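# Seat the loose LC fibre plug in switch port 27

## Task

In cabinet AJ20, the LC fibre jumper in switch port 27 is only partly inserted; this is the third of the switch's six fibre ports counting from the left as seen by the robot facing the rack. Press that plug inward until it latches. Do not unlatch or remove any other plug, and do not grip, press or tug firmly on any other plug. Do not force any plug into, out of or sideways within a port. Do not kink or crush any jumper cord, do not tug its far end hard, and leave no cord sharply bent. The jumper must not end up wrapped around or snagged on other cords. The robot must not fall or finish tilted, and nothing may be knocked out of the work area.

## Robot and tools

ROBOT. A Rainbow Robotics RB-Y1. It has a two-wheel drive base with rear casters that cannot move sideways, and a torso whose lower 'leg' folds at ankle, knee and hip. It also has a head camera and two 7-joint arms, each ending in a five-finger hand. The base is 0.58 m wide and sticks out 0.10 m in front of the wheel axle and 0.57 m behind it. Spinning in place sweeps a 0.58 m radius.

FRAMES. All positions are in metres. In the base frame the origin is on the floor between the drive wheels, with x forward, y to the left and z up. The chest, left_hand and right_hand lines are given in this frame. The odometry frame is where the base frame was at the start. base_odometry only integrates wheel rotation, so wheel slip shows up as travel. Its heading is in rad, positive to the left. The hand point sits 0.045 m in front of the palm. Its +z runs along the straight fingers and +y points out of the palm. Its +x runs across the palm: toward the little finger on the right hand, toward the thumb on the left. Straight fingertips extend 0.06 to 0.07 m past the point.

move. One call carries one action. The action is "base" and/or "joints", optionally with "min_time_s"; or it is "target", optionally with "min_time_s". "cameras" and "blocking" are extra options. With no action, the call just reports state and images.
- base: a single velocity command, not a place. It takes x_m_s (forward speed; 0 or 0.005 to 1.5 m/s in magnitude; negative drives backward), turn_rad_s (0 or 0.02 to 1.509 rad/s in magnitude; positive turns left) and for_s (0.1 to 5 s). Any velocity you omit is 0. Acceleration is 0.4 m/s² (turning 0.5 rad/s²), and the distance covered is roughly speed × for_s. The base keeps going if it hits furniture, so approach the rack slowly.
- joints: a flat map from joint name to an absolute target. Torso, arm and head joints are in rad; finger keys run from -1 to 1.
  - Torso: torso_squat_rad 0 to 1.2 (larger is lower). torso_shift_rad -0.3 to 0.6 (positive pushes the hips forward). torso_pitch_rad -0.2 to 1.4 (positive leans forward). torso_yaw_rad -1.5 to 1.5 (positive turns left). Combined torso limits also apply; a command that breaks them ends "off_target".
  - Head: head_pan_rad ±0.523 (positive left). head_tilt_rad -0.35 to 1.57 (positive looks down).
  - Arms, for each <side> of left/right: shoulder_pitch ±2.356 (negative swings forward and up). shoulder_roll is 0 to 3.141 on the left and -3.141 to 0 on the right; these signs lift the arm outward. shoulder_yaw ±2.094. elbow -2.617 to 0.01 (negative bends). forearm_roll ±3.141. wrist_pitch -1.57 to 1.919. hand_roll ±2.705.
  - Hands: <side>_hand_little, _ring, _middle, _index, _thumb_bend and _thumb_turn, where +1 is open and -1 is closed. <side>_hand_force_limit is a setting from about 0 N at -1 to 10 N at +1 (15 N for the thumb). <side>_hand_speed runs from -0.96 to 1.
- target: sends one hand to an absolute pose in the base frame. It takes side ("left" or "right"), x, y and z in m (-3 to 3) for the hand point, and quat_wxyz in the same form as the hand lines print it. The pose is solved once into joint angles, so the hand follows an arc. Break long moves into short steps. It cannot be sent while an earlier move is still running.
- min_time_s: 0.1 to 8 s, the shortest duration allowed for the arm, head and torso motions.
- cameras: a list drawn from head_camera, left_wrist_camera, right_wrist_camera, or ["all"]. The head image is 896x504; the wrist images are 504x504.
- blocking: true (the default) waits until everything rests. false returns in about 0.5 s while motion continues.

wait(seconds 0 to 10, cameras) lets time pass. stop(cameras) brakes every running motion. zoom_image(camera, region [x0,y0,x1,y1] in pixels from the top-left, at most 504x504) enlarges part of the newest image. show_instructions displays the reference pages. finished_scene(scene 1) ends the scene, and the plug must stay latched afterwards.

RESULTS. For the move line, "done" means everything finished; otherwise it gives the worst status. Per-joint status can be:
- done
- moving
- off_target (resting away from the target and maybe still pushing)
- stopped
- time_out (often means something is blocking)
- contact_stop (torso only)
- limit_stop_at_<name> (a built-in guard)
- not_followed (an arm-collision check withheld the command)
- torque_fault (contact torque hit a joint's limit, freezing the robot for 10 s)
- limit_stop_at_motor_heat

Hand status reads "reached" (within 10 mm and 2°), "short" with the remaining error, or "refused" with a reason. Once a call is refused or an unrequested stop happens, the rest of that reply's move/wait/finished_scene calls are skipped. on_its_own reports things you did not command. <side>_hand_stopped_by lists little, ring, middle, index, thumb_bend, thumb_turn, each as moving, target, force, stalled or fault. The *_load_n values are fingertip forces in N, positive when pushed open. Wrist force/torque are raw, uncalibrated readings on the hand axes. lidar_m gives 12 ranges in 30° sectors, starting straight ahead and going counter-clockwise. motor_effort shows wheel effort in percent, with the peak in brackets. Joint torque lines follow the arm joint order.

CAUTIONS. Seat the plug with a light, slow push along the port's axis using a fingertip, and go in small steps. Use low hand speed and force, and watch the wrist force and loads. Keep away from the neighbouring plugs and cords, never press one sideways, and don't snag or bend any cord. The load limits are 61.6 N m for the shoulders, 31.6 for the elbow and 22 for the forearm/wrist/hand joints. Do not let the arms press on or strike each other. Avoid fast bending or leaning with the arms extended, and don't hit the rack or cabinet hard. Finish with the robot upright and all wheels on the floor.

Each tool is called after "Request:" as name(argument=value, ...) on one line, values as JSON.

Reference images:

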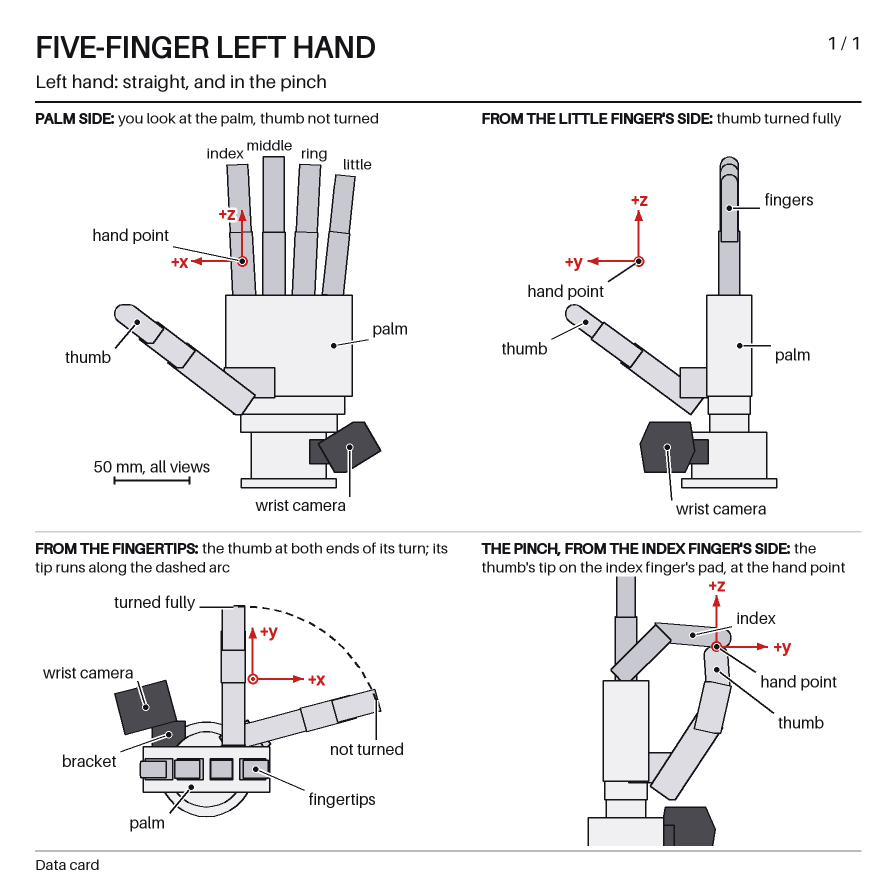

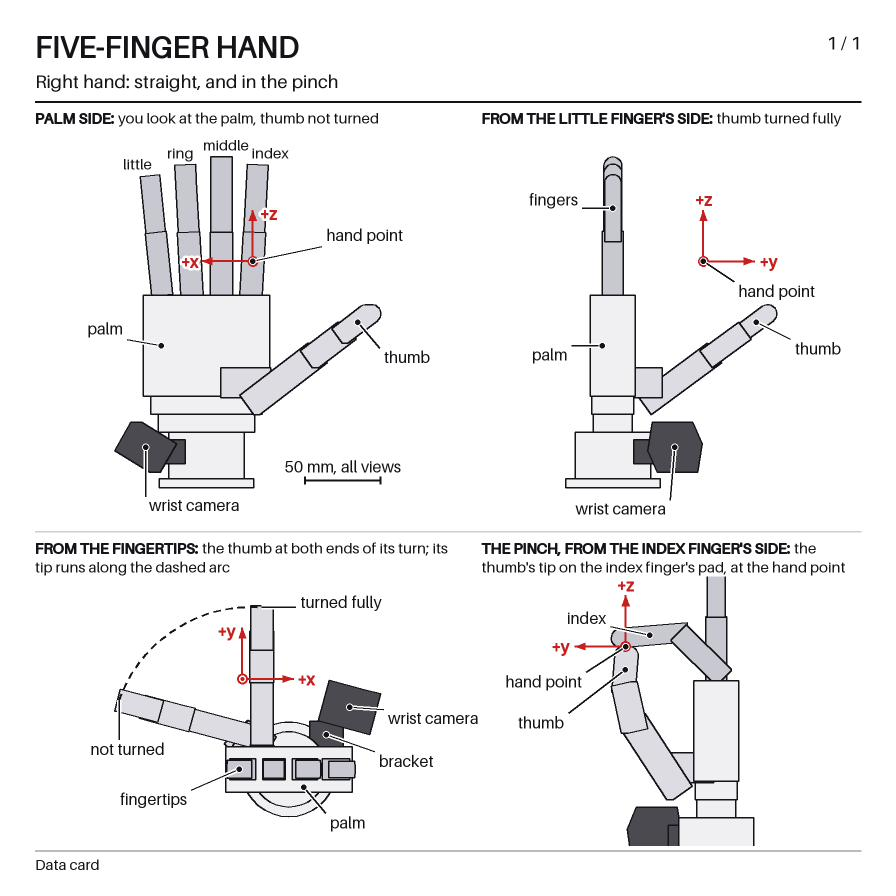

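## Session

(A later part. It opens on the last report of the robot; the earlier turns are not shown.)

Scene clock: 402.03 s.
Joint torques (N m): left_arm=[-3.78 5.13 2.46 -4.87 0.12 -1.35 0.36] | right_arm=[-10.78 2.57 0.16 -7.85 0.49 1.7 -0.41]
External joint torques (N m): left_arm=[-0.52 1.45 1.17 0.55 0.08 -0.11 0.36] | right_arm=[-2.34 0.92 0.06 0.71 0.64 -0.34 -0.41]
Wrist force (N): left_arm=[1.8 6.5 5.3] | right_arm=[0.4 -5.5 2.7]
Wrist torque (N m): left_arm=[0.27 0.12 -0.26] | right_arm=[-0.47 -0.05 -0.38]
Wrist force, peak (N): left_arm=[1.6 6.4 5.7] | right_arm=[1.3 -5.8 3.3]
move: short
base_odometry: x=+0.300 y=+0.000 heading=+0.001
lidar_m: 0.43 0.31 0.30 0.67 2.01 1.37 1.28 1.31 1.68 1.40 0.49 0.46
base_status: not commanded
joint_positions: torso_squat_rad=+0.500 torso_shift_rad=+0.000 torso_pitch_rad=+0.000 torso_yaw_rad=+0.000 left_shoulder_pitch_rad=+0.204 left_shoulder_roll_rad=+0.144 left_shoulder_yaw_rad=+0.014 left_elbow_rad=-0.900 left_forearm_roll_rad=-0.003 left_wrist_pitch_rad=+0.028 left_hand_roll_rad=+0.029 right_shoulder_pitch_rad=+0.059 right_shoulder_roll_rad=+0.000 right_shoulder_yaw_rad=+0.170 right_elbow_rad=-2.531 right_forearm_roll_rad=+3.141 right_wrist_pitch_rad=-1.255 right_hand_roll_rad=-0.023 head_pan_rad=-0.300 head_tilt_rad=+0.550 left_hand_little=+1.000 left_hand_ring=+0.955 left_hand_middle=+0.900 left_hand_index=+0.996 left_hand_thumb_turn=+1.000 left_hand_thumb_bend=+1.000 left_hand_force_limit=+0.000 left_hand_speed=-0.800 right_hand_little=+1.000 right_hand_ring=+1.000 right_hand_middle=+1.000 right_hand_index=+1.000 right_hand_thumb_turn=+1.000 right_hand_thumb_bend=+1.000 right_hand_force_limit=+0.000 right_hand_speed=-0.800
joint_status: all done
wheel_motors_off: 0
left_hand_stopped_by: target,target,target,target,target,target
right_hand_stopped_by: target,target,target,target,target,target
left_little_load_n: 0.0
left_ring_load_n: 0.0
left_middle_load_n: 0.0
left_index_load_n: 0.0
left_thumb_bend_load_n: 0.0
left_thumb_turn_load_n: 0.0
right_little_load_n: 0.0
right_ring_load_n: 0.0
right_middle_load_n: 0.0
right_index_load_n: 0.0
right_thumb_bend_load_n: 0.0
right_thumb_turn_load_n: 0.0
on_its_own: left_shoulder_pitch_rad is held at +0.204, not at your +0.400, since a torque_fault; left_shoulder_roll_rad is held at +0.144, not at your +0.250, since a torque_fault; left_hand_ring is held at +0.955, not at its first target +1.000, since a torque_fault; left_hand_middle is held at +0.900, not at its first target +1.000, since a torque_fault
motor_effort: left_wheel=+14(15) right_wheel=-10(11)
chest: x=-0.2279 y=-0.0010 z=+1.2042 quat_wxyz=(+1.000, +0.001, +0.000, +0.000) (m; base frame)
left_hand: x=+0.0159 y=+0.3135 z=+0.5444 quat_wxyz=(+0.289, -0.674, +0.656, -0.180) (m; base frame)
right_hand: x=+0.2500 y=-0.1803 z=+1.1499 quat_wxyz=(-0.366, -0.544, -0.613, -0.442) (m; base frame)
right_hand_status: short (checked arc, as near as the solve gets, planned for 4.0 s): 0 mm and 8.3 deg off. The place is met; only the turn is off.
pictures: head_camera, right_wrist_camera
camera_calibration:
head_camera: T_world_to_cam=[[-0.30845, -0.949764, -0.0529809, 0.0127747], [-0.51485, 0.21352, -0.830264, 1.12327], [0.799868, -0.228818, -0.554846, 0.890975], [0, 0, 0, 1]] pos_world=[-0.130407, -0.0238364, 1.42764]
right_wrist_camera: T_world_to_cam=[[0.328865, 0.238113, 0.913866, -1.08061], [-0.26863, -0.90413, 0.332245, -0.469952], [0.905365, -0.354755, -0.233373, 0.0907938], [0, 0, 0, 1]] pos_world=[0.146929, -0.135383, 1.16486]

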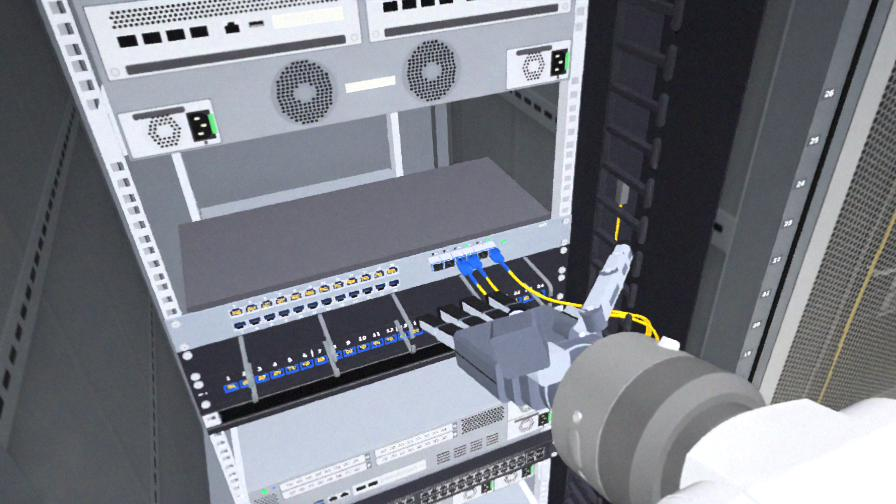

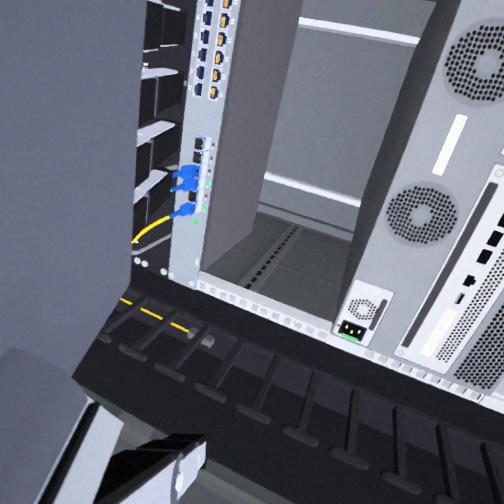

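Request:
move(target={"side": "right", "x": 0.335, "y": -0.180, "z": 1.115, "quat_wxyz": [0.4056, 0.5794, 0.5794, 0.4056]}, min_time_s=4, cameras=["head_camera", "right_wrist_camera"])

Request:
zoom_image(camera="right_wrist_camera", region=[120, 100, 240, 240])

Request:
zoom_image(camera="head_camera", region=[410, 210, 570, 320])

Scene clock: 432.47 s.
Joint torques (N m): left_arm=[-3.72 5.27 2.34 -4.95 0.05 -1.43 0.29] | right_arm=[-14.34 2.52 0.23 -7.98 0.23 2.02 -0.23]
External joint torques (N m): left_arm=[-0.46 1.59 1.05 0.47 0.01 -0.2 0.29] | right_arm=[-1.4 1.56 0.38 1.71 0.36 -0.02 -0.23]
Wrist force (N): left_arm=[1.2 6.0 5.4] | right_arm=[0.4 -5.6 2.8]
Wrist torque (N m): left_arm=[0.22 0.24 -0.30] | right_arm=[-0.49 -0.03 -0.35]
Wrist force, peak (N): left_arm=[1.8 6.5 5.5] | right_arm=[0.7 -5.7 3.1]
move: short
base_odometry: x=+0.300 y=+0.000 heading=+0.001
lidar_m: 0.43 0.31 0.30 0.67 2.01 1.36 1.28 1.32 1.68 1.39 0.50 0.47
base_status: not commanded
joint_positions: torso_squat_rad=+0.500 torso_shift_rad=+0.000 torso_pitch_rad=+0.000 torso_yaw_rad=+0.000 left_shoulder_pitch_rad=+0.204 left_shoulder_roll_rad=+0.144 left_shoulder_yaw_rad=+0.014 left_elbow_rad=-0.900 left_forearm_roll_rad=-0.003 left_wrist_pitch_rad=+0.028 left_hand_roll_rad=+0.029 right_shoulder_pitch_rad=-0.141 right_shoulder_roll_rad=+0.000 right_shoulder_yaw_rad=+0.088 right_elbow_rad=-2.136 right_forearm_roll_rad=+3.141 right_wrist_pitch_rad=-1.050 right_hand_roll_rad=-0.046 head_pan_rad=-0.300 head_tilt_rad=+0.550 left_hand_little=+1.000 left_hand_ring=+0.955 left_hand_middle=+0.900 left_hand_index=+0.996 left_hand_thumb_turn=+1.000 left_hand_thumb_bend=+1.000 left_hand_force_limit=+0.000 left_hand_speed=-0.800 right_hand_little=+1.000 right_hand_ring=+1.000 right_hand_middle=+1.000 right_hand_index=+1.000 right_hand_thumb_turn=+1.000 right_hand_thumb_bend=+1.000 right_hand_force_limit=+0.000 right_hand_speed=-0.800
joint_status: all done
wheel_motors_off: 0
left_hand_stopped_by: target,target,target,target,target,target
right_hand_stopped_by: target,target,target,target,target,target
left_little_load_n: 0.0
left_ring_load_n: 0.0
left_middle_load_n: 0.0
left_index_load_n: 0.0
left_thumb_bend_load_n: 0.0
left_thumb_turn_load_n: 0.0
right_little_load_n: 0.0
right_ring_load_n: 0.0
right_middle_load_n: 0.0
right_index_load_n: 0.0
right_thumb_bend_load_n: 0.0
right_thumb_turn_load_n: 0.0
on_its_own: left_shoulder_pitch_rad is held at +0.204, not at your +0.400, since a torque_fault; left_shoulder_roll_rad is held at +0.144, not at your +0.250, since a torque_fault; left_hand_ring is held at +0.955, not at its first target +1.000, since a torque_fault; left_hand_middle is held at +0.900, not at its first target +1.000, since a torque_fault
motor_effort: left_wheel=+15(15) right_wheel=-9(11)
chest: x=-0.2279 y=-0.0010 z=+1.2042 quat_wxyz=(+1.000, +0.001, +0.000, +0.000) (m; base frame)
left_hand: x=+0.0159 y=+0.3135 z=+0.5444 quat_wxyz=(+0.289, -0.674, +0.656, -0.180) (m; base frame)
right_hand: x=+0.3350 y=-0.1802 z=+1.1150 quat_wxyz=(-0.370, -0.550, -0.608, -0.436) (m; base frame)
right_hand_status: short (checked arc, as near as the solve gets, planned for 4.0 s): 0 mm and 7.1 deg off. The place is met; only the turn is off.
pictures: head_camera, right_wrist_camera
camera_calibration:
head_camera: T_world_to_cam=[[-0.308426, -0.949771, -0.0529982, 0.0128024], [-0.514808, 0.213509, -0.830293, 1.12332], [0.799904, -0.2288, -0.554801, 0.890917], [0, 0, 0, 1]] pos_world=[-0.130407, -0.0238364, 1.42764]
right_wrist_camera: T_world_to_cam=[[0.336746, 0.233455, 0.912196, -1.07826], [-0.286881, -0.89728, 0.335542, -0.431795], [0.896829, -0.374684, -0.235182, 0.00706789], [0, 0, 0, 1]] pos_world=[0.232889, -0.133067, 1.13014]

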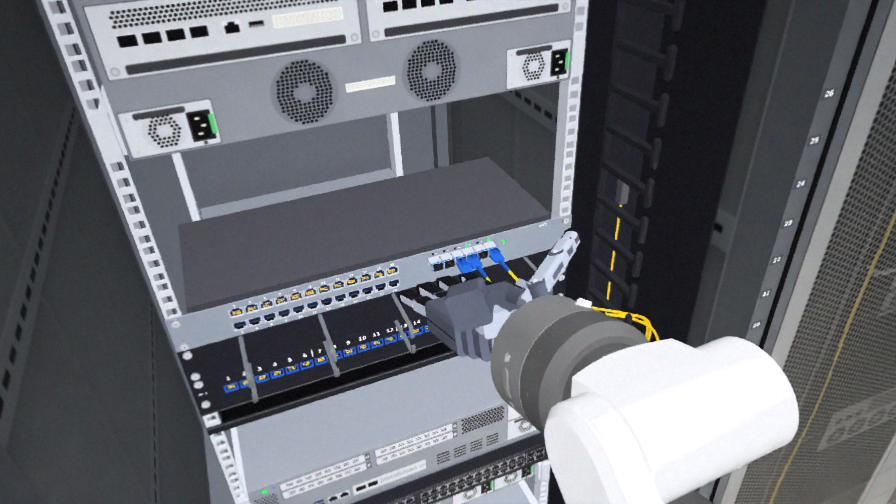

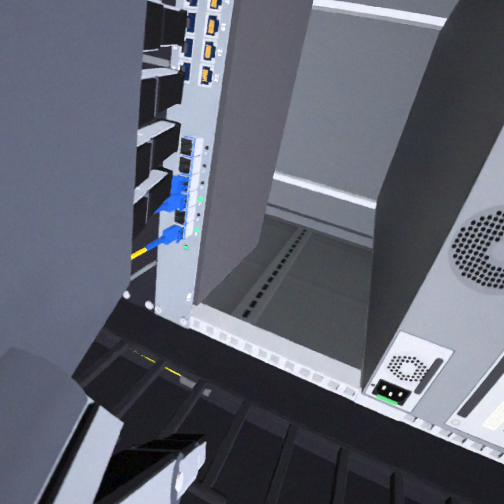

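Scaled by 3.600 from the camera's 504x504 image, which has a finer 720x720 frame.

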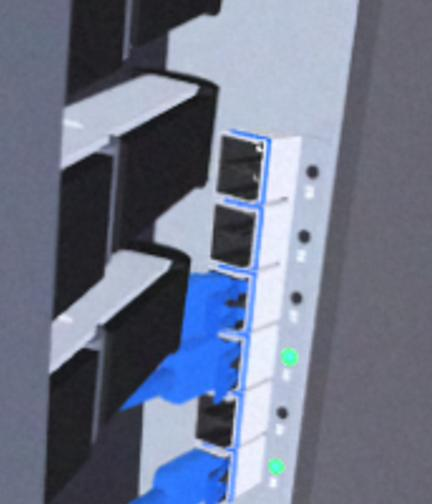

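Scaled by 3.150 from the camera's 896x504 image, which has a finer 1280x720 frame.

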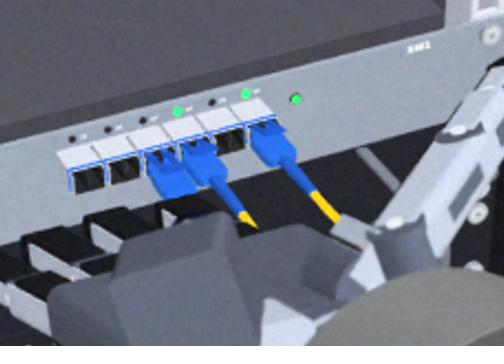

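Request:
move(target={"side": "right", "x": 0.355, "y": -0.189, "z": 1.108, "quat_wxyz": [0.370, 0.550, 0.608, 0.436]}, min_time_s=2, cameras=["head_camera", "right_wrist_camera"])

Request:
zoom_image(camera="right_wrist_camera", region=[130, 120, 230, 240])

Request:
zoom_image(camera="head_camera", region=[410, 220, 530, 300])

Scene clock: 457.00 s.
Joint torques (N m): left_arm=[-3.58 5.63 2.45 -4.82 0.13 -1.45 0.19] | right_arm=[-15.81 -0.63 -0.87 -8.05 -0.22 2.23 0.37]
External joint torques (N m): left_arm=[-0.32 1.95 1.17 0.6 0.08 -0.21 0.19] | right_arm=[-1.79 -0.7 -0.37 1.83 -0.08 0.19 0.36]
Wrist force (N): left_arm=[1.7 6.3 5.2] | right_arm=[0.5 -5.5 2.9]
Wrist torque (N m): left_arm=[0.27 0.11 -0.26] | right_arm=[-0.49 -0.09 -0.19]
Wrist force, peak (N): left_arm=[1.4 6.8 5.6] | right_arm=[0.5 -5.8 2.9]
move: done
base_odometry: x=+0.300 y=+0.000 heading=+0.001
lidar_m: 0.42 0.31 0.29 0.67 2.01 1.37 1.28 1.30 1.68 1.40 0.50 0.47
base_status: not commanded
joint_positions: torso_squat_rad=+0.500 torso_shift_rad=+0.000 torso_pitch_rad=+0.000 torso_yaw_rad=+0.000 left_shoulder_pitch_rad=+0.204 left_shoulder_roll_rad=+0.144 left_shoulder_yaw_rad=+0.014 left_elbow_rad=-0.900 left_forearm_roll_rad=-0.003 left_wrist_pitch_rad=+0.028 left_hand_roll_rad=+0.029 right_shoulder_pitch_rad=-0.191 right_shoulder_roll_rad=-0.028 right_shoulder_yaw_rad=+0.051 right_elbow_rad=-2.043 right_forearm_roll_rad=+3.101 right_wrist_pitch_rad=-1.002 right_hand_roll_rad=-0.041 head_pan_rad=-0.300 head_tilt_rad=+0.550 left_hand_little=+1.000 left_hand_ring=+0.955 left_hand_middle=+0.900 left_hand_index=+0.996 left_hand_thumb_turn=+1.000 left_hand_thumb_bend=+1.000 left_hand_force_limit=+0.000 left_hand_speed=-0.800 right_hand_little=+1.000 right_hand_ring=+1.000 right_hand_middle=+1.000 right_hand_index=+1.000 right_hand_thumb_turn=+1.000 right_hand_thumb_bend=+1.000 right_hand_force_limit=+0.000 right_hand_speed=-0.800
joint_status: all done
wheel_motors_off: 0
left_hand_stopped_by: target,target,target,target,target,target
right_hand_stopped_by: target,target,target,target,target,target
left_little_load_n: 0.0
left_ring_load_n: 0.0
left_middle_load_n: 0.0
left_index_load_n: 0.0
left_thumb_bend_load_n: 0.0
left_thumb_turn_load_n: 0.0
right_little_load_n: 0.0
right_ring_load_n: 0.0
right_middle_load_n: 0.0
right_index_load_n: 0.0
right_thumb_bend_load_n: 0.0
right_thumb_turn_load_n: 0.0
on_its_own: left_shoulder_pitch_rad is held at +0.204, not at your +0.400, since a torque_fault; left_shoulder_roll_rad is held at +0.144, not at your +0.250, since a torque_fault; left_hand_ring is held at +0.955, not at its first target +1.000, since a torque_fault; left_hand_middle is held at +0.900, not at its first target +1.000, since a torque_fault
motor_effort: left_wheel=+14(15) right_wheel=-10(11)
chest: x=-0.2279 y=-0.0010 z=+1.2042 quat_wxyz=(+1.000, +0.001, +0.000, +0.000) (m; base frame)
left_hand: x=+0.0159 y=+0.3135 z=+0.5444 quat_wxyz=(+0.289, -0.674, +0.656, -0.180) (m; base frame)
right_hand: x=+0.3549 y=-0.1888 z=+1.1080 quat_wxyz=(-0.370, -0.550, -0.608, -0.436) (m; base frame)
right_hand_status: reached (checked arc, planned for 2.0 s): 0 mm and 0.0 deg off.
pictures: head_camera, right_wrist_camera
camera_calibration:
head_camera: T_world_to_cam=[[-0.308426, -0.949771, -0.0529982, 0.0128024], [-0.514808, 0.213509, -0.830293, 1.12332], [0.799904, -0.2288, -0.554801, 0.890917], [0, 0, 0, 1]] pos_world=[-0.130407, -0.0238364, 1.42764]
right_wrist_camera: T_world_to_cam=[[0.336607, 0.233998, 0.912108, -1.07634], [-0.286269, -0.897356, 0.33586, -0.432066], [0.897076, -0.374161, -0.23507, -0.0157963], [0, 0, 0, 1]] pos_world=[0.252786, -0.141766, 1.12313]

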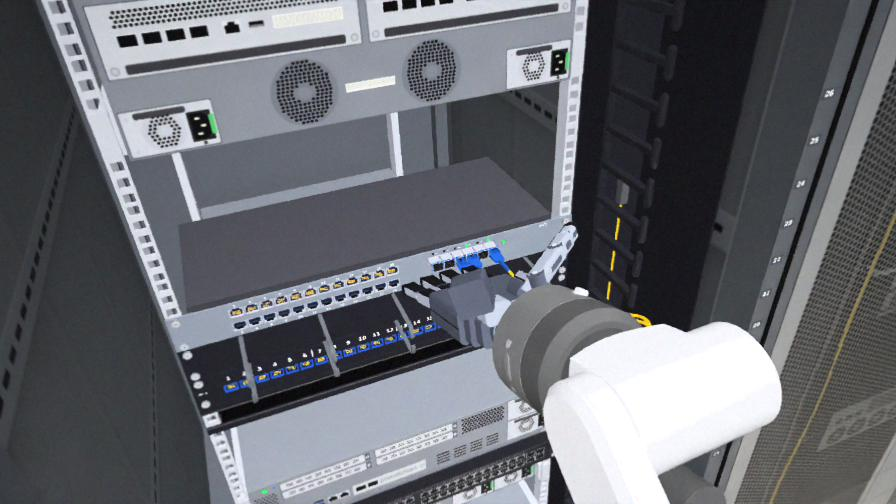

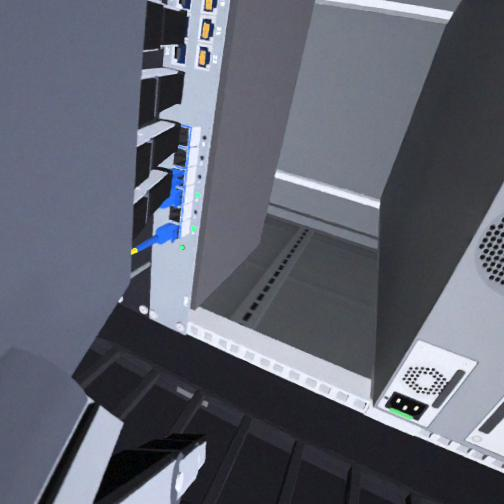

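Scaled by 4.200 from the camera's 504x504 image, which has a finer 720x720 frame.

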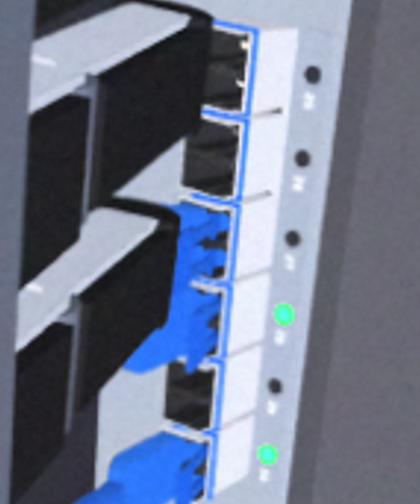

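Scaled by 4.200 from the camera's 896x504 image, which has a finer 1280x720 frame.

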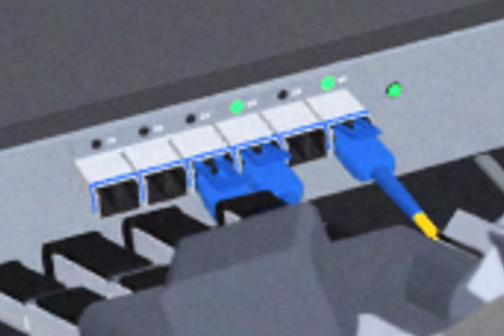

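Request:
zoom_image(camera="head_camera", region=[445, 245, 495, 280])

Request:
zoom_image(camera="right_wrist_camera", region=[150, 155, 200, 215])

Scaled by 10.080 from the camera's 896x504 image, which has a finer 1280x720 frame.

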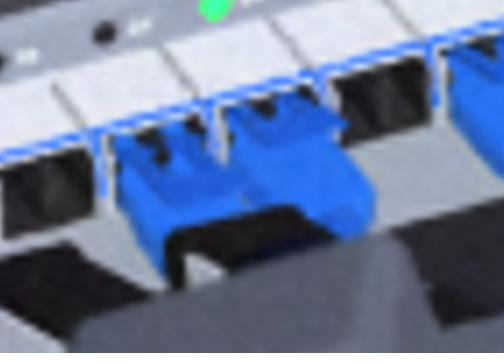

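Scaled by 8.400 from the camera's 504x504 image, which has a finer 720x720 frame.

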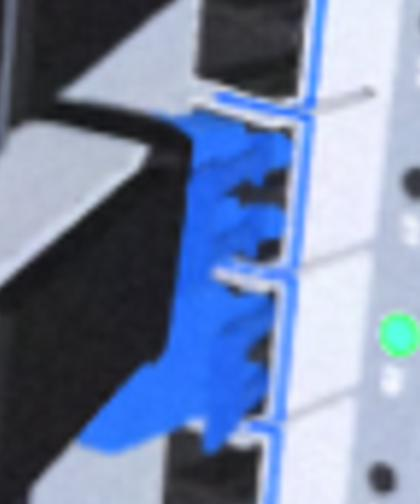

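Request:
move(target={"side": "right", "x": 0.368, "y": -0.188, "z": 1.097, "quat_wxyz": [0.370, 0.550, 0.608, 0.436]}, min_time_s=2, cameras=["head_camera", "right_wrist_camera"])

Request:
zoom_image(camera="head_camera", region=[435, 235, 505, 285])

Request:
zoom_image(camera="right_wrist_camera", region=[145, 145, 215, 225])

Scene clock: 494.97 s.
Joint torques (N m): left_arm=[-3.52 5.47 2.38 -4.96 -0.02 -1.43 0.37] | right_arm=[-16.63 -0.91 -0.31 -7.87 -0.24 2.08 0.06]
External joint torques (N m): left_arm=[-0.26 1.8 1.09 0.46 -0.06 -0.19 0.37] | right_arm=[-1.98 -0.85 0.23 2.24 -0.08 0.04 0.06]
Wrist force (N): left_arm=[1.7 6.2 4.9] | right_arm=[0.6 -5.4 2.8]
Wrist torque (N m): left_arm=[0.26 0.14 -0.29] | right_arm=[-0.47 -0.11 -0.18]
Wrist force, peak (N): left_arm=[1.5 6.5 5.5] | right_arm=[0.4 -5.7 2.8]
move: done
base_odometry: x=+0.300 y=+0.000 heading=+0.001
lidar_m: 0.43 0.31 0.30 0.67 2.01 1.37 1.28 1.31 1.68 1.40 0.49 0.47
base_status: not commanded
joint_positions: torso_squat_rad=+0.500 torso_shift_rad=+0.000 torso_pitch_rad=+0.000 torso_yaw_rad=+0.000 left_shoulder_pitch_rad=+0.204 left_shoulder_roll_rad=+0.144 left_shoulder_yaw_rad=+0.014 left_elbow_rad=-0.900 left_forearm_roll_rad=-0.003 left_wrist_pitch_rad=+0.028 left_hand_roll_rad=+0.029 right_shoulder_pitch_rad=-0.215 right_shoulder_roll_rad=-0.029 right_shoulder_yaw_rad=+0.045 right_elbow_rad=-1.963 right_forearm_roll_rad=+3.100 right_wrist_pitch_rad=-0.945 right_hand_roll_rad=-0.041 head_pan_rad=-0.300 head_tilt_rad=+0.550 left_hand_little=+1.000 left_hand_ring=+0.955 left_hand_middle=+0.900 left_hand_index=+0.996 left_hand_thumb_turn=+1.000 left_hand_thumb_bend=+1.000 left_hand_force_limit=+0.000 left_hand_speed=-0.800 right_hand_little=+1.000 right_hand_ring=+1.000 right_hand_middle=+1.000 right_hand_index=+1.000 right_hand_thumb_turn=+1.000 right_hand_thumb_bend=+1.000 right_hand_force_limit=+0.000 right_hand_speed=-0.800
joint_status: all done
wheel_motors_off: 0
left_hand_stopped_by: target,target,target,target,target,target
right_hand_stopped_by: target,target,target,target,target,target
left_little_load_n: 0.0
left_ring_load_n: 0.0
left_middle_load_n: 0.0
left_index_load_n: 0.0
left_thumb_bend_load_n: 0.0
left_thumb_turn_load_n: 0.0
right_little_load_n: 0.0
right_ring_load_n: 0.0
right_middle_load_n: 0.0
right_index_load_n: 0.0
right_thumb_bend_load_n: 0.0
right_thumb_turn_load_n: 0.0
on_its_own: left_shoulder_pitch_rad is held at +0.204, not at your +0.400, since a torque_fault; left_shoulder_roll_rad is held at +0.144, not at your +0.250, since a torque_fault; left_hand_ring is held at +0.955, not at its first target +1.000, since a torque_fault; left_hand_middle is held at +0.900, not at its first target +1.000, since a torque_fault
motor_effort: left_wheel=+15(15) right_wheel=-9(11)
chest: x=-0.2279 y=-0.0010 z=+1.2042 quat_wxyz=(+1.000, +0.001, +0.000, +0.000) (m; base frame)
left_hand: x=+0.0159 y=+0.3135 z=+0.5444 quat_wxyz=(+0.289, -0.674, +0.656, -0.180) (m; base frame)
right_hand: x=+0.3679 y=-0.1878 z=+1.0970 quat_wxyz=(-0.370, -0.550, -0.608, -0.436) (m; base frame)
right_hand_status: reached (checked arc, planned for 2.0 s): 0 mm and 0.0 deg off.
pictures: head_camera, right_wrist_camera
camera_calibration:
head_camera: T_world_to_cam=[[-0.308426, -0.949771, -0.0529982, 0.0128024], [-0.514808, 0.213509, -0.830293, 1.12332], [0.799904, -0.2288, -0.554801, 0.890917], [0, 0, 0, 1]] pos_world=[-0.130407, -0.0238364, 1.42764]
right_wrist_camera: T_world_to_cam=[[0.336589, 0.234016, 0.91211, -1.07091], [-0.286185, -0.897388, 0.335847, -0.423765], [0.89711, -0.374075, -0.235079, -0.0296564], [0, 0, 0, 1]] pos_world=[0.265786, -0.140766, 1.11214]

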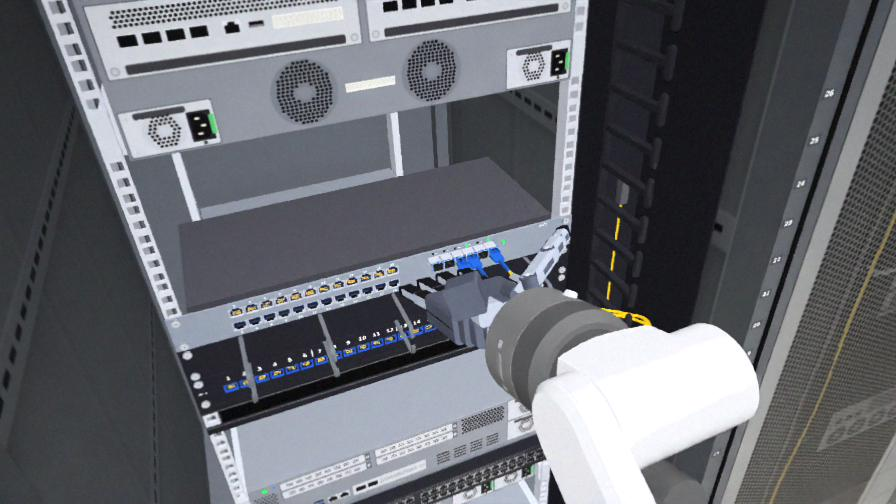

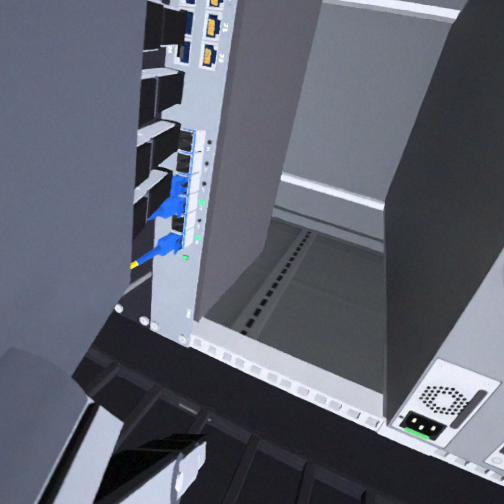

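Scaled by 7.200 from the camera's 896x504 image, which has a finer 1280x720 frame.

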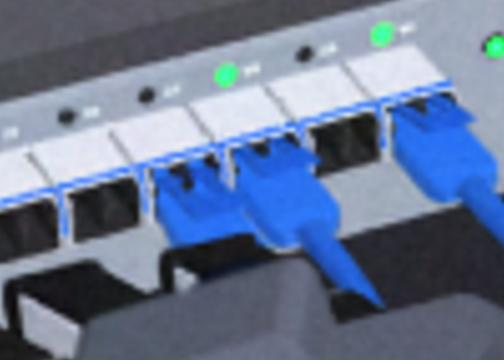

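Scaled by 6.300 from the camera's 504x504 image, which has a finer 720x720 frame.

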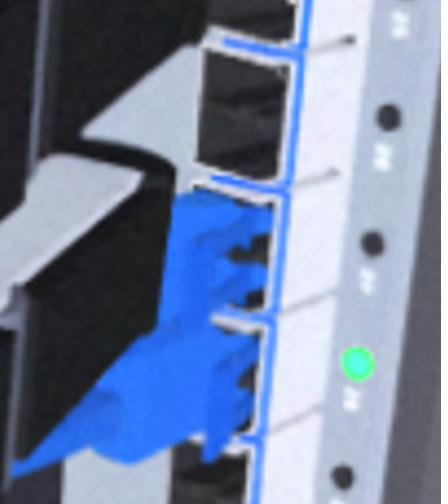

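Request:
zoom_image(camera="head_camera", region=[450, 250, 490, 285])

Scaled by 12.600 from the camera's 896x504 image, which has a finer 1280x720 frame.

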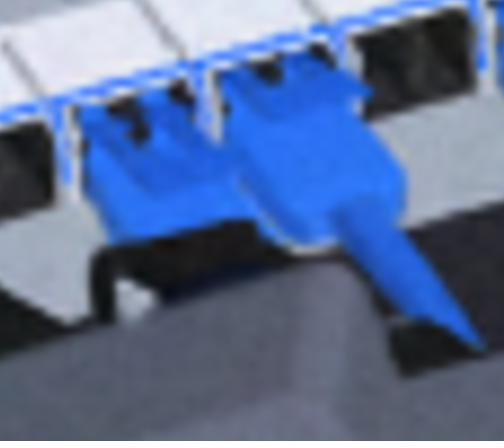

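Request:
move(target={"side": "right", "x": 0.368, "y": -0.192, "z": 1.097, "quat_wxyz": [0.370, 0.550, 0.608, 0.436]}, min_time_s=1, cameras=["head_camera", "right_wrist_camera"])

Request:
zoom_image(camera="head_camera", region=[450, 250, 490, 285])

Request:
zoom_image(camera="right_wrist_camera", region=[145, 145, 215, 225])

Scene clock: 536.53 s.
Joint torques (N m): left_arm=[-3.6 5.15 2.62 -5 0.08 -1.59 0.32] | right_arm=[-13.7 -0.76 -0.55 -9.3 -0.19 1.99 0.05]
External joint torques (N m): left_arm=[-0.34 1.48 1.33 0.42 0.03 -0.35 0.32] | right_arm=[0.95 -0.47 0.1 0.8 -0.03 -0.05 0.05]
Wrist force (N): left_arm=[1.9 5.8 4.8] | right_arm=[0.8 -5.3 2.8]
Wrist torque (N m): left_arm=[0.21 0.08 -0.24] | right_arm=[-0.44 -0.13 -0.18]
Wrist force, peak (N): left_arm=[1.3 7.1 4.9] | right_arm=[0.5 -5.7 2.7]
move: done
base_odometry: x=+0.300 y=+0.000 heading=+0.001
lidar_m: 0.43 0.31 0.30 0.67 2.01 1.36 1.27 1.31 1.69 1.40 0.50 0.46
base_status: not commanded
joint_positions: torso_squat_rad=+0.500 torso_shift_rad=+0.000 torso_pitch_rad=+0.000 torso_yaw_rad=+0.000 left_shoulder_pitch_rad=+0.204 left_shoulder_roll_rad=+0.144 left_shoulder_yaw_rad=+0.014 left_elbow_rad=-0.900 left_forearm_roll_rad=-0.003 left_wrist_pitch_rad=+0.028 left_hand_roll_rad=+0.029 right_shoulder_pitch_rad=-0.215 right_shoulder_roll_rad=-0.039 right_shoulder_yaw_rad=+0.039 right_elbow_rad=-1.964 right_forearm_roll_rad=+3.087 right_wrist_pitch_rad=-0.945 right_hand_roll_rad=-0.038 head_pan_rad=-0.300 head_tilt_rad=+0.550 left_hand_little=+1.000 left_hand_ring=+0.955 left_hand_middle=+0.900 left_hand_index=+0.996 left_hand_thumb_turn=+1.000 left_hand_thumb_bend=+1.000 left_hand_force_limit=+0.000 left_hand_speed=-0.800 right_hand_little=+1.000 right_hand_ring=+1.000 right_hand_middle=+1.000 right_hand_index=+1.000 right_hand_thumb_turn=+1.000 right_hand_thumb_bend=+1.000 right_hand_force_limit=+0.000 right_hand_speed=-0.800
joint_status: all done
wheel_motors_off: 0
left_hand_stopped_by: target,target,target,target,target,target
right_hand_stopped_by: target,target,target,target,target,target
left_little_load_n: 0.0
left_ring_load_n: 0.0
left_middle_load_n: 0.0
left_index_load_n: 0.0
left_thumb_bend_load_n: 0.0
left_thumb_turn_load_n: 0.0
right_little_load_n: 0.0
right_ring_load_n: 0.0
right_middle_load_n: 0.0
right_index_load_n: 0.0
right_thumb_bend_load_n: 0.0
right_thumb_turn_load_n: 0.0
on_its_own: left_shoulder_pitch_rad is held at +0.204, not at your +0.400, since a torque_fault; left_shoulder_roll_rad is held at +0.144, not at your +0.250, since a torque_fault; left_hand_ring is held at +0.955, not at its first target +1.000, since a torque_fault; left_hand_middle is held at +0.900, not at its first target +1.000, since a torque_fault
motor_effort: left_wheel=+14(15) right_wheel=-10(11)
chest: x=-0.2279 y=-0.0010 z=+1.2042 quat_wxyz=(+1.000, +0.001, +0.000, +0.000) (m; base frame)
left_hand: x=+0.0159 y=+0.3135 z=+0.5444 quat_wxyz=(+0.289, -0.674, +0.656, -0.180) (m; base frame)
right_hand: x=+0.3681 y=-0.1916 z=+1.0974 quat_wxyz=(-0.370, -0.550, -0.608, -0.436) (m; base frame)
right_hand_status: reached (checked arc, planned for 1.0 s): 1 mm and 0.0 deg off.
pictures: head_camera, right_wrist_camera
camera_calibration:
head_camera: T_world_to_cam=[[-0.308426, -0.949771, -0.0529982, 0.0128024], [-0.514808, 0.213509, -0.830293, 1.12332], [0.799904, -0.2288, -0.554801, 0.890917], [0, 0, 0, 1]] pos_world=[-0.130407, -0.0238364, 1.42764]
right_wrist_camera: T_world_to_cam=[[0.335979, 0.234136, 0.912304, -1.0704], [-0.286279, -0.897398, 0.33574, -0.427076], [0.897309, -0.373975, -0.234478, -0.0318951], [0, 0, 0, 1]] pos_world=[0.265988, -0.144566, 1.11244]

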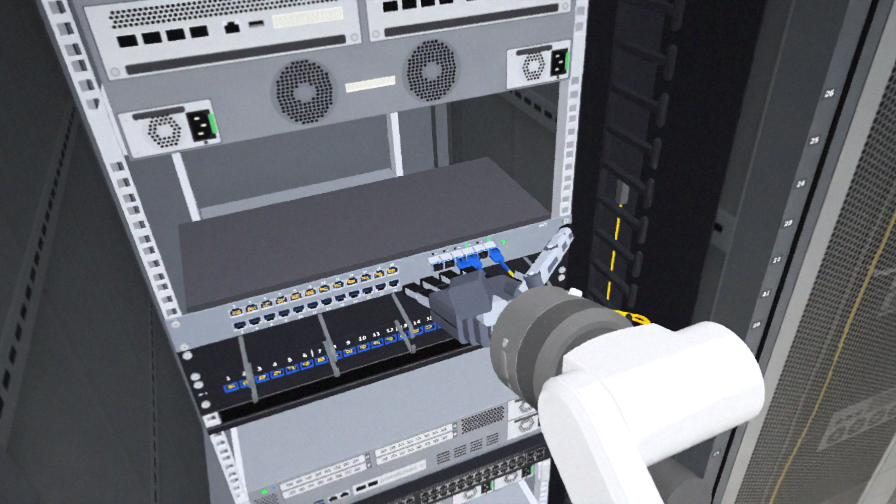

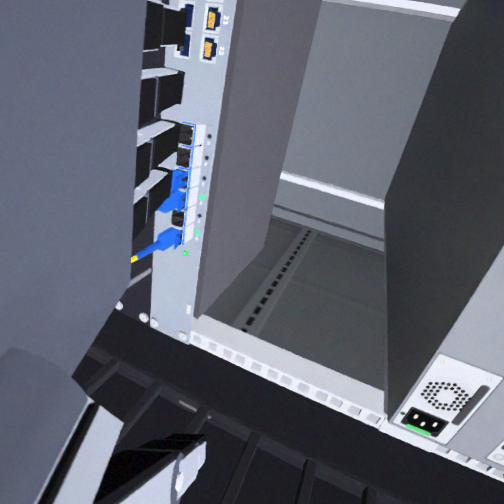

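Scaled by 12.600 from the camera's 896x504 image, which has a finer 1280x720 frame.

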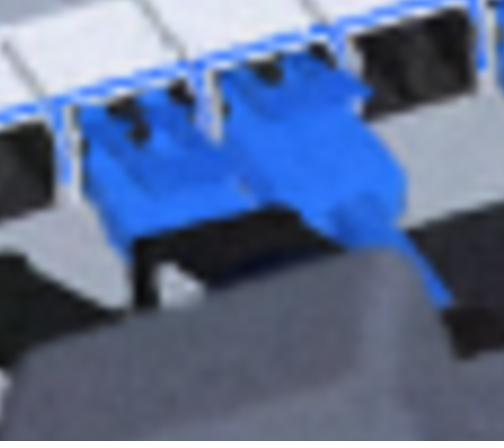

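Scaled by 6.300 from the camera's 504x504 image, which has a finer 720x720 frame.

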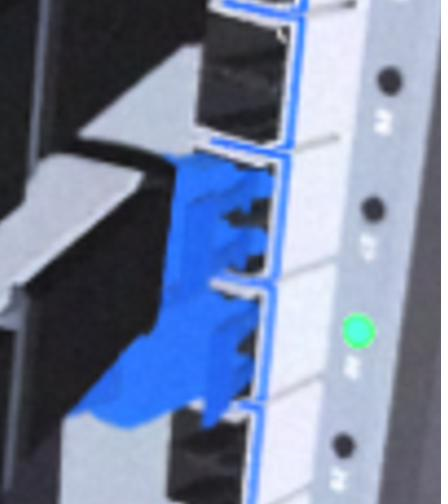

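Request:
move(target={"side": "right", "x": 0.375, "y": -0.1935, "z": 1.096, "quat_wxyz": [0.370, 0.550, 0.608, 0.436]}, min_time_s=1.5, cameras=["head_camera", "right_wrist_camera"])

Request:
zoom_image(camera="head_camera", region=[450, 250, 490, 285])

Request:
zoom_image(camera="right_wrist_camera", region=[145, 145, 215, 225])

Scene clock: 561.87 s.
Joint torques (N m): left_arm=[-3.84 5.02 2.61 -4.92 0.03 -1.44 0.32] | right_arm=[-17.46 -1.08 -0.75 -8.54 -0.24 2.27 0.24]
External joint torques (N m): left_arm=[-0.58 1.34 1.32 0.49 -0.01 -0.2 0.32] | right_arm=[-2.42 -0.54 -0.02 1.61 -0.08 0.23 0.24]
Wrist force (N): left_arm=[1.8 6.2 4.6] | right_arm=[0.4 -5.5 2.9]
Wrist torque (N m): left_arm=[0.28 0.10 -0.30] | right_arm=[-0.49 -0.09 -0.20]
Wrist force, peak (N): left_arm=[1.7 6.5 5.5] | right_arm=[0.7 -5.6 2.9]
move: done
base_odometry: x=+0.300 y=+0.000 heading=+0.001
lidar_m: 0.43 0.31 0.30 0.67 2.00 1.37 1.28 1.31 1.69 1.39 0.50 0.47
base_status: not commanded
joint_positions: torso_squat_rad=+0.500 torso_shift_rad=+0.000 torso_pitch_rad=+0.000 torso_yaw_rad=+0.000 left_shoulder_pitch_rad=+0.204 left_shoulder_roll_rad=+0.144 left_shoulder_yaw_rad=+0.014 left_elbow_rad=-0.900 left_forearm_roll_rad=-0.003 left_wrist_pitch_rad=+0.028 left_hand_roll_rad=+0.029 right_shoulder_pitch_rad=-0.235 right_shoulder_roll_rad=-0.045 right_shoulder_yaw_rad=+0.030 right_elbow_rad=-1.933 right_forearm_roll_rad=+3.079 right_wrist_pitch_rad=-0.933 right_hand_roll_rad=-0.037 head_pan_rad=-0.300 head_tilt_rad=+0.550 left_hand_little=+1.000 left_hand_ring=+0.955 left_hand_middle=+0.900 left_hand_index=+0.996 left_hand_thumb_turn=+1.000 left_hand_thumb_bend=+1.000 left_hand_force_limit=+0.000 left_hand_speed=-0.800 right_hand_little=+1.000 right_hand_ring=+1.000 right_hand_middle=+1.000 right_hand_index=+1.000 right_hand_thumb_turn=+1.000 right_hand_thumb_bend=+1.000 right_hand_force_limit=+0.000 right_hand_speed=-0.800
joint_status: all done
wheel_motors_off: 0
left_hand_stopped_by: target,target,target,target,target,target
right_hand_stopped_by: target,target,target,target,target,target
left_little_load_n: 0.0
left_ring_load_n: 0.0
left_middle_load_n: 0.5
left_index_load_n: 0.0
left_thumb_bend_load_n: 0.0
left_thumb_turn_load_n: 0.0
right_little_load_n: 0.0
right_ring_load_n: 0.0
right_middle_load_n: 0.0
right_index_load_n: 0.0
right_thumb_bend_load_n: 0.0
right_thumb_turn_load_n: 0.0
on_its_own: left_shoulder_pitch_rad is held at +0.204, not at your +0.400, since a torque_fault; left_shoulder_roll_rad is held at +0.144, not at your +0.250, since a torque_fault; left_hand_ring is held at +0.955, not at its first target +1.000, since a torque_fault; left_hand_middle is held at +0.900, not at its first target +1.000, since a torque_fault
motor_effort: left_wheel=+14(15) right_wheel=-10(10)
chest: x=-0.2279 y=-0.0010 z=+1.2042 quat_wxyz=(+1.000, +0.001, +0.000, +0.000) (m; base frame)
left_hand: x=+0.0159 y=+0.3135 z=+0.5444 quat_wxyz=(+0.289, -0.674, +0.656, -0.180) (m; base frame)
right_hand: x=+0.3746 y=-0.1934 z=+1.0961 quat_wxyz=(-0.370, -0.550, -0.608, -0.436) (m; base frame)
right_hand_status: reached (checked arc, planned for 1.5 s): 0 mm and 0.0 deg off.
pictures: head_camera, right_wrist_camera
camera_calibration:
head_camera: T_world_to_cam=[[-0.308426, -0.949771, -0.0529982, 0.0128024], [-0.514808, 0.213509, -0.830293, 1.12332], [0.799904, -0.2288, -0.554801, 0.890917], [0, 0, 0, 1]] pos_world=[-0.130407, -0.0238364, 1.42764]
right_wrist_camera: T_world_to_cam=[[0.336694, 0.2338, 0.912127, -1.07113], [-0.286399, -0.897362, 0.335734, -0.426293], [0.897002, -0.374272, -0.235176, -0.0378283], [0, 0, 0, 1]] pos_world=[0.272487, -0.146266, 1.11124]

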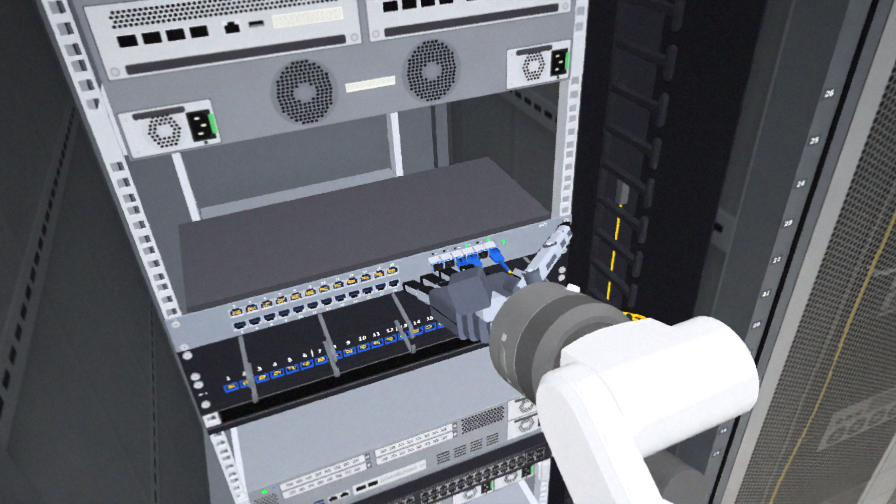

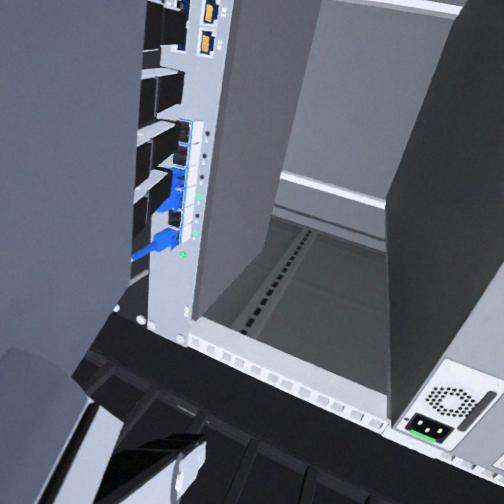

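Scaled by 12.600 from the camera's 896x504 image, which has a finer 1280x720 frame.

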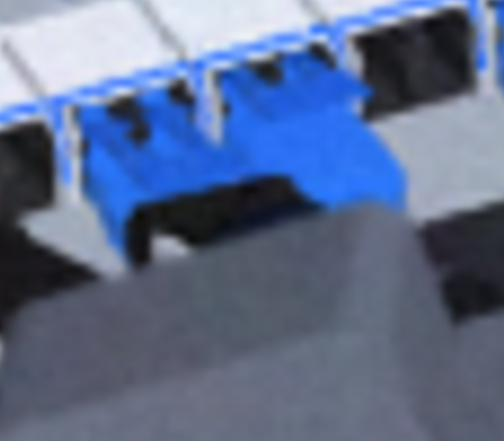

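Scaled by 6.300 from the camera's 504x504 image, which has a finer 720x720 frame.

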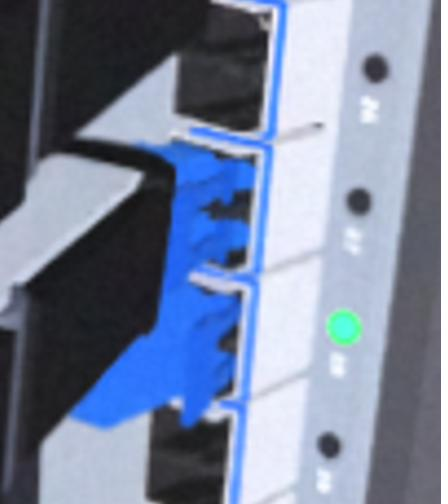

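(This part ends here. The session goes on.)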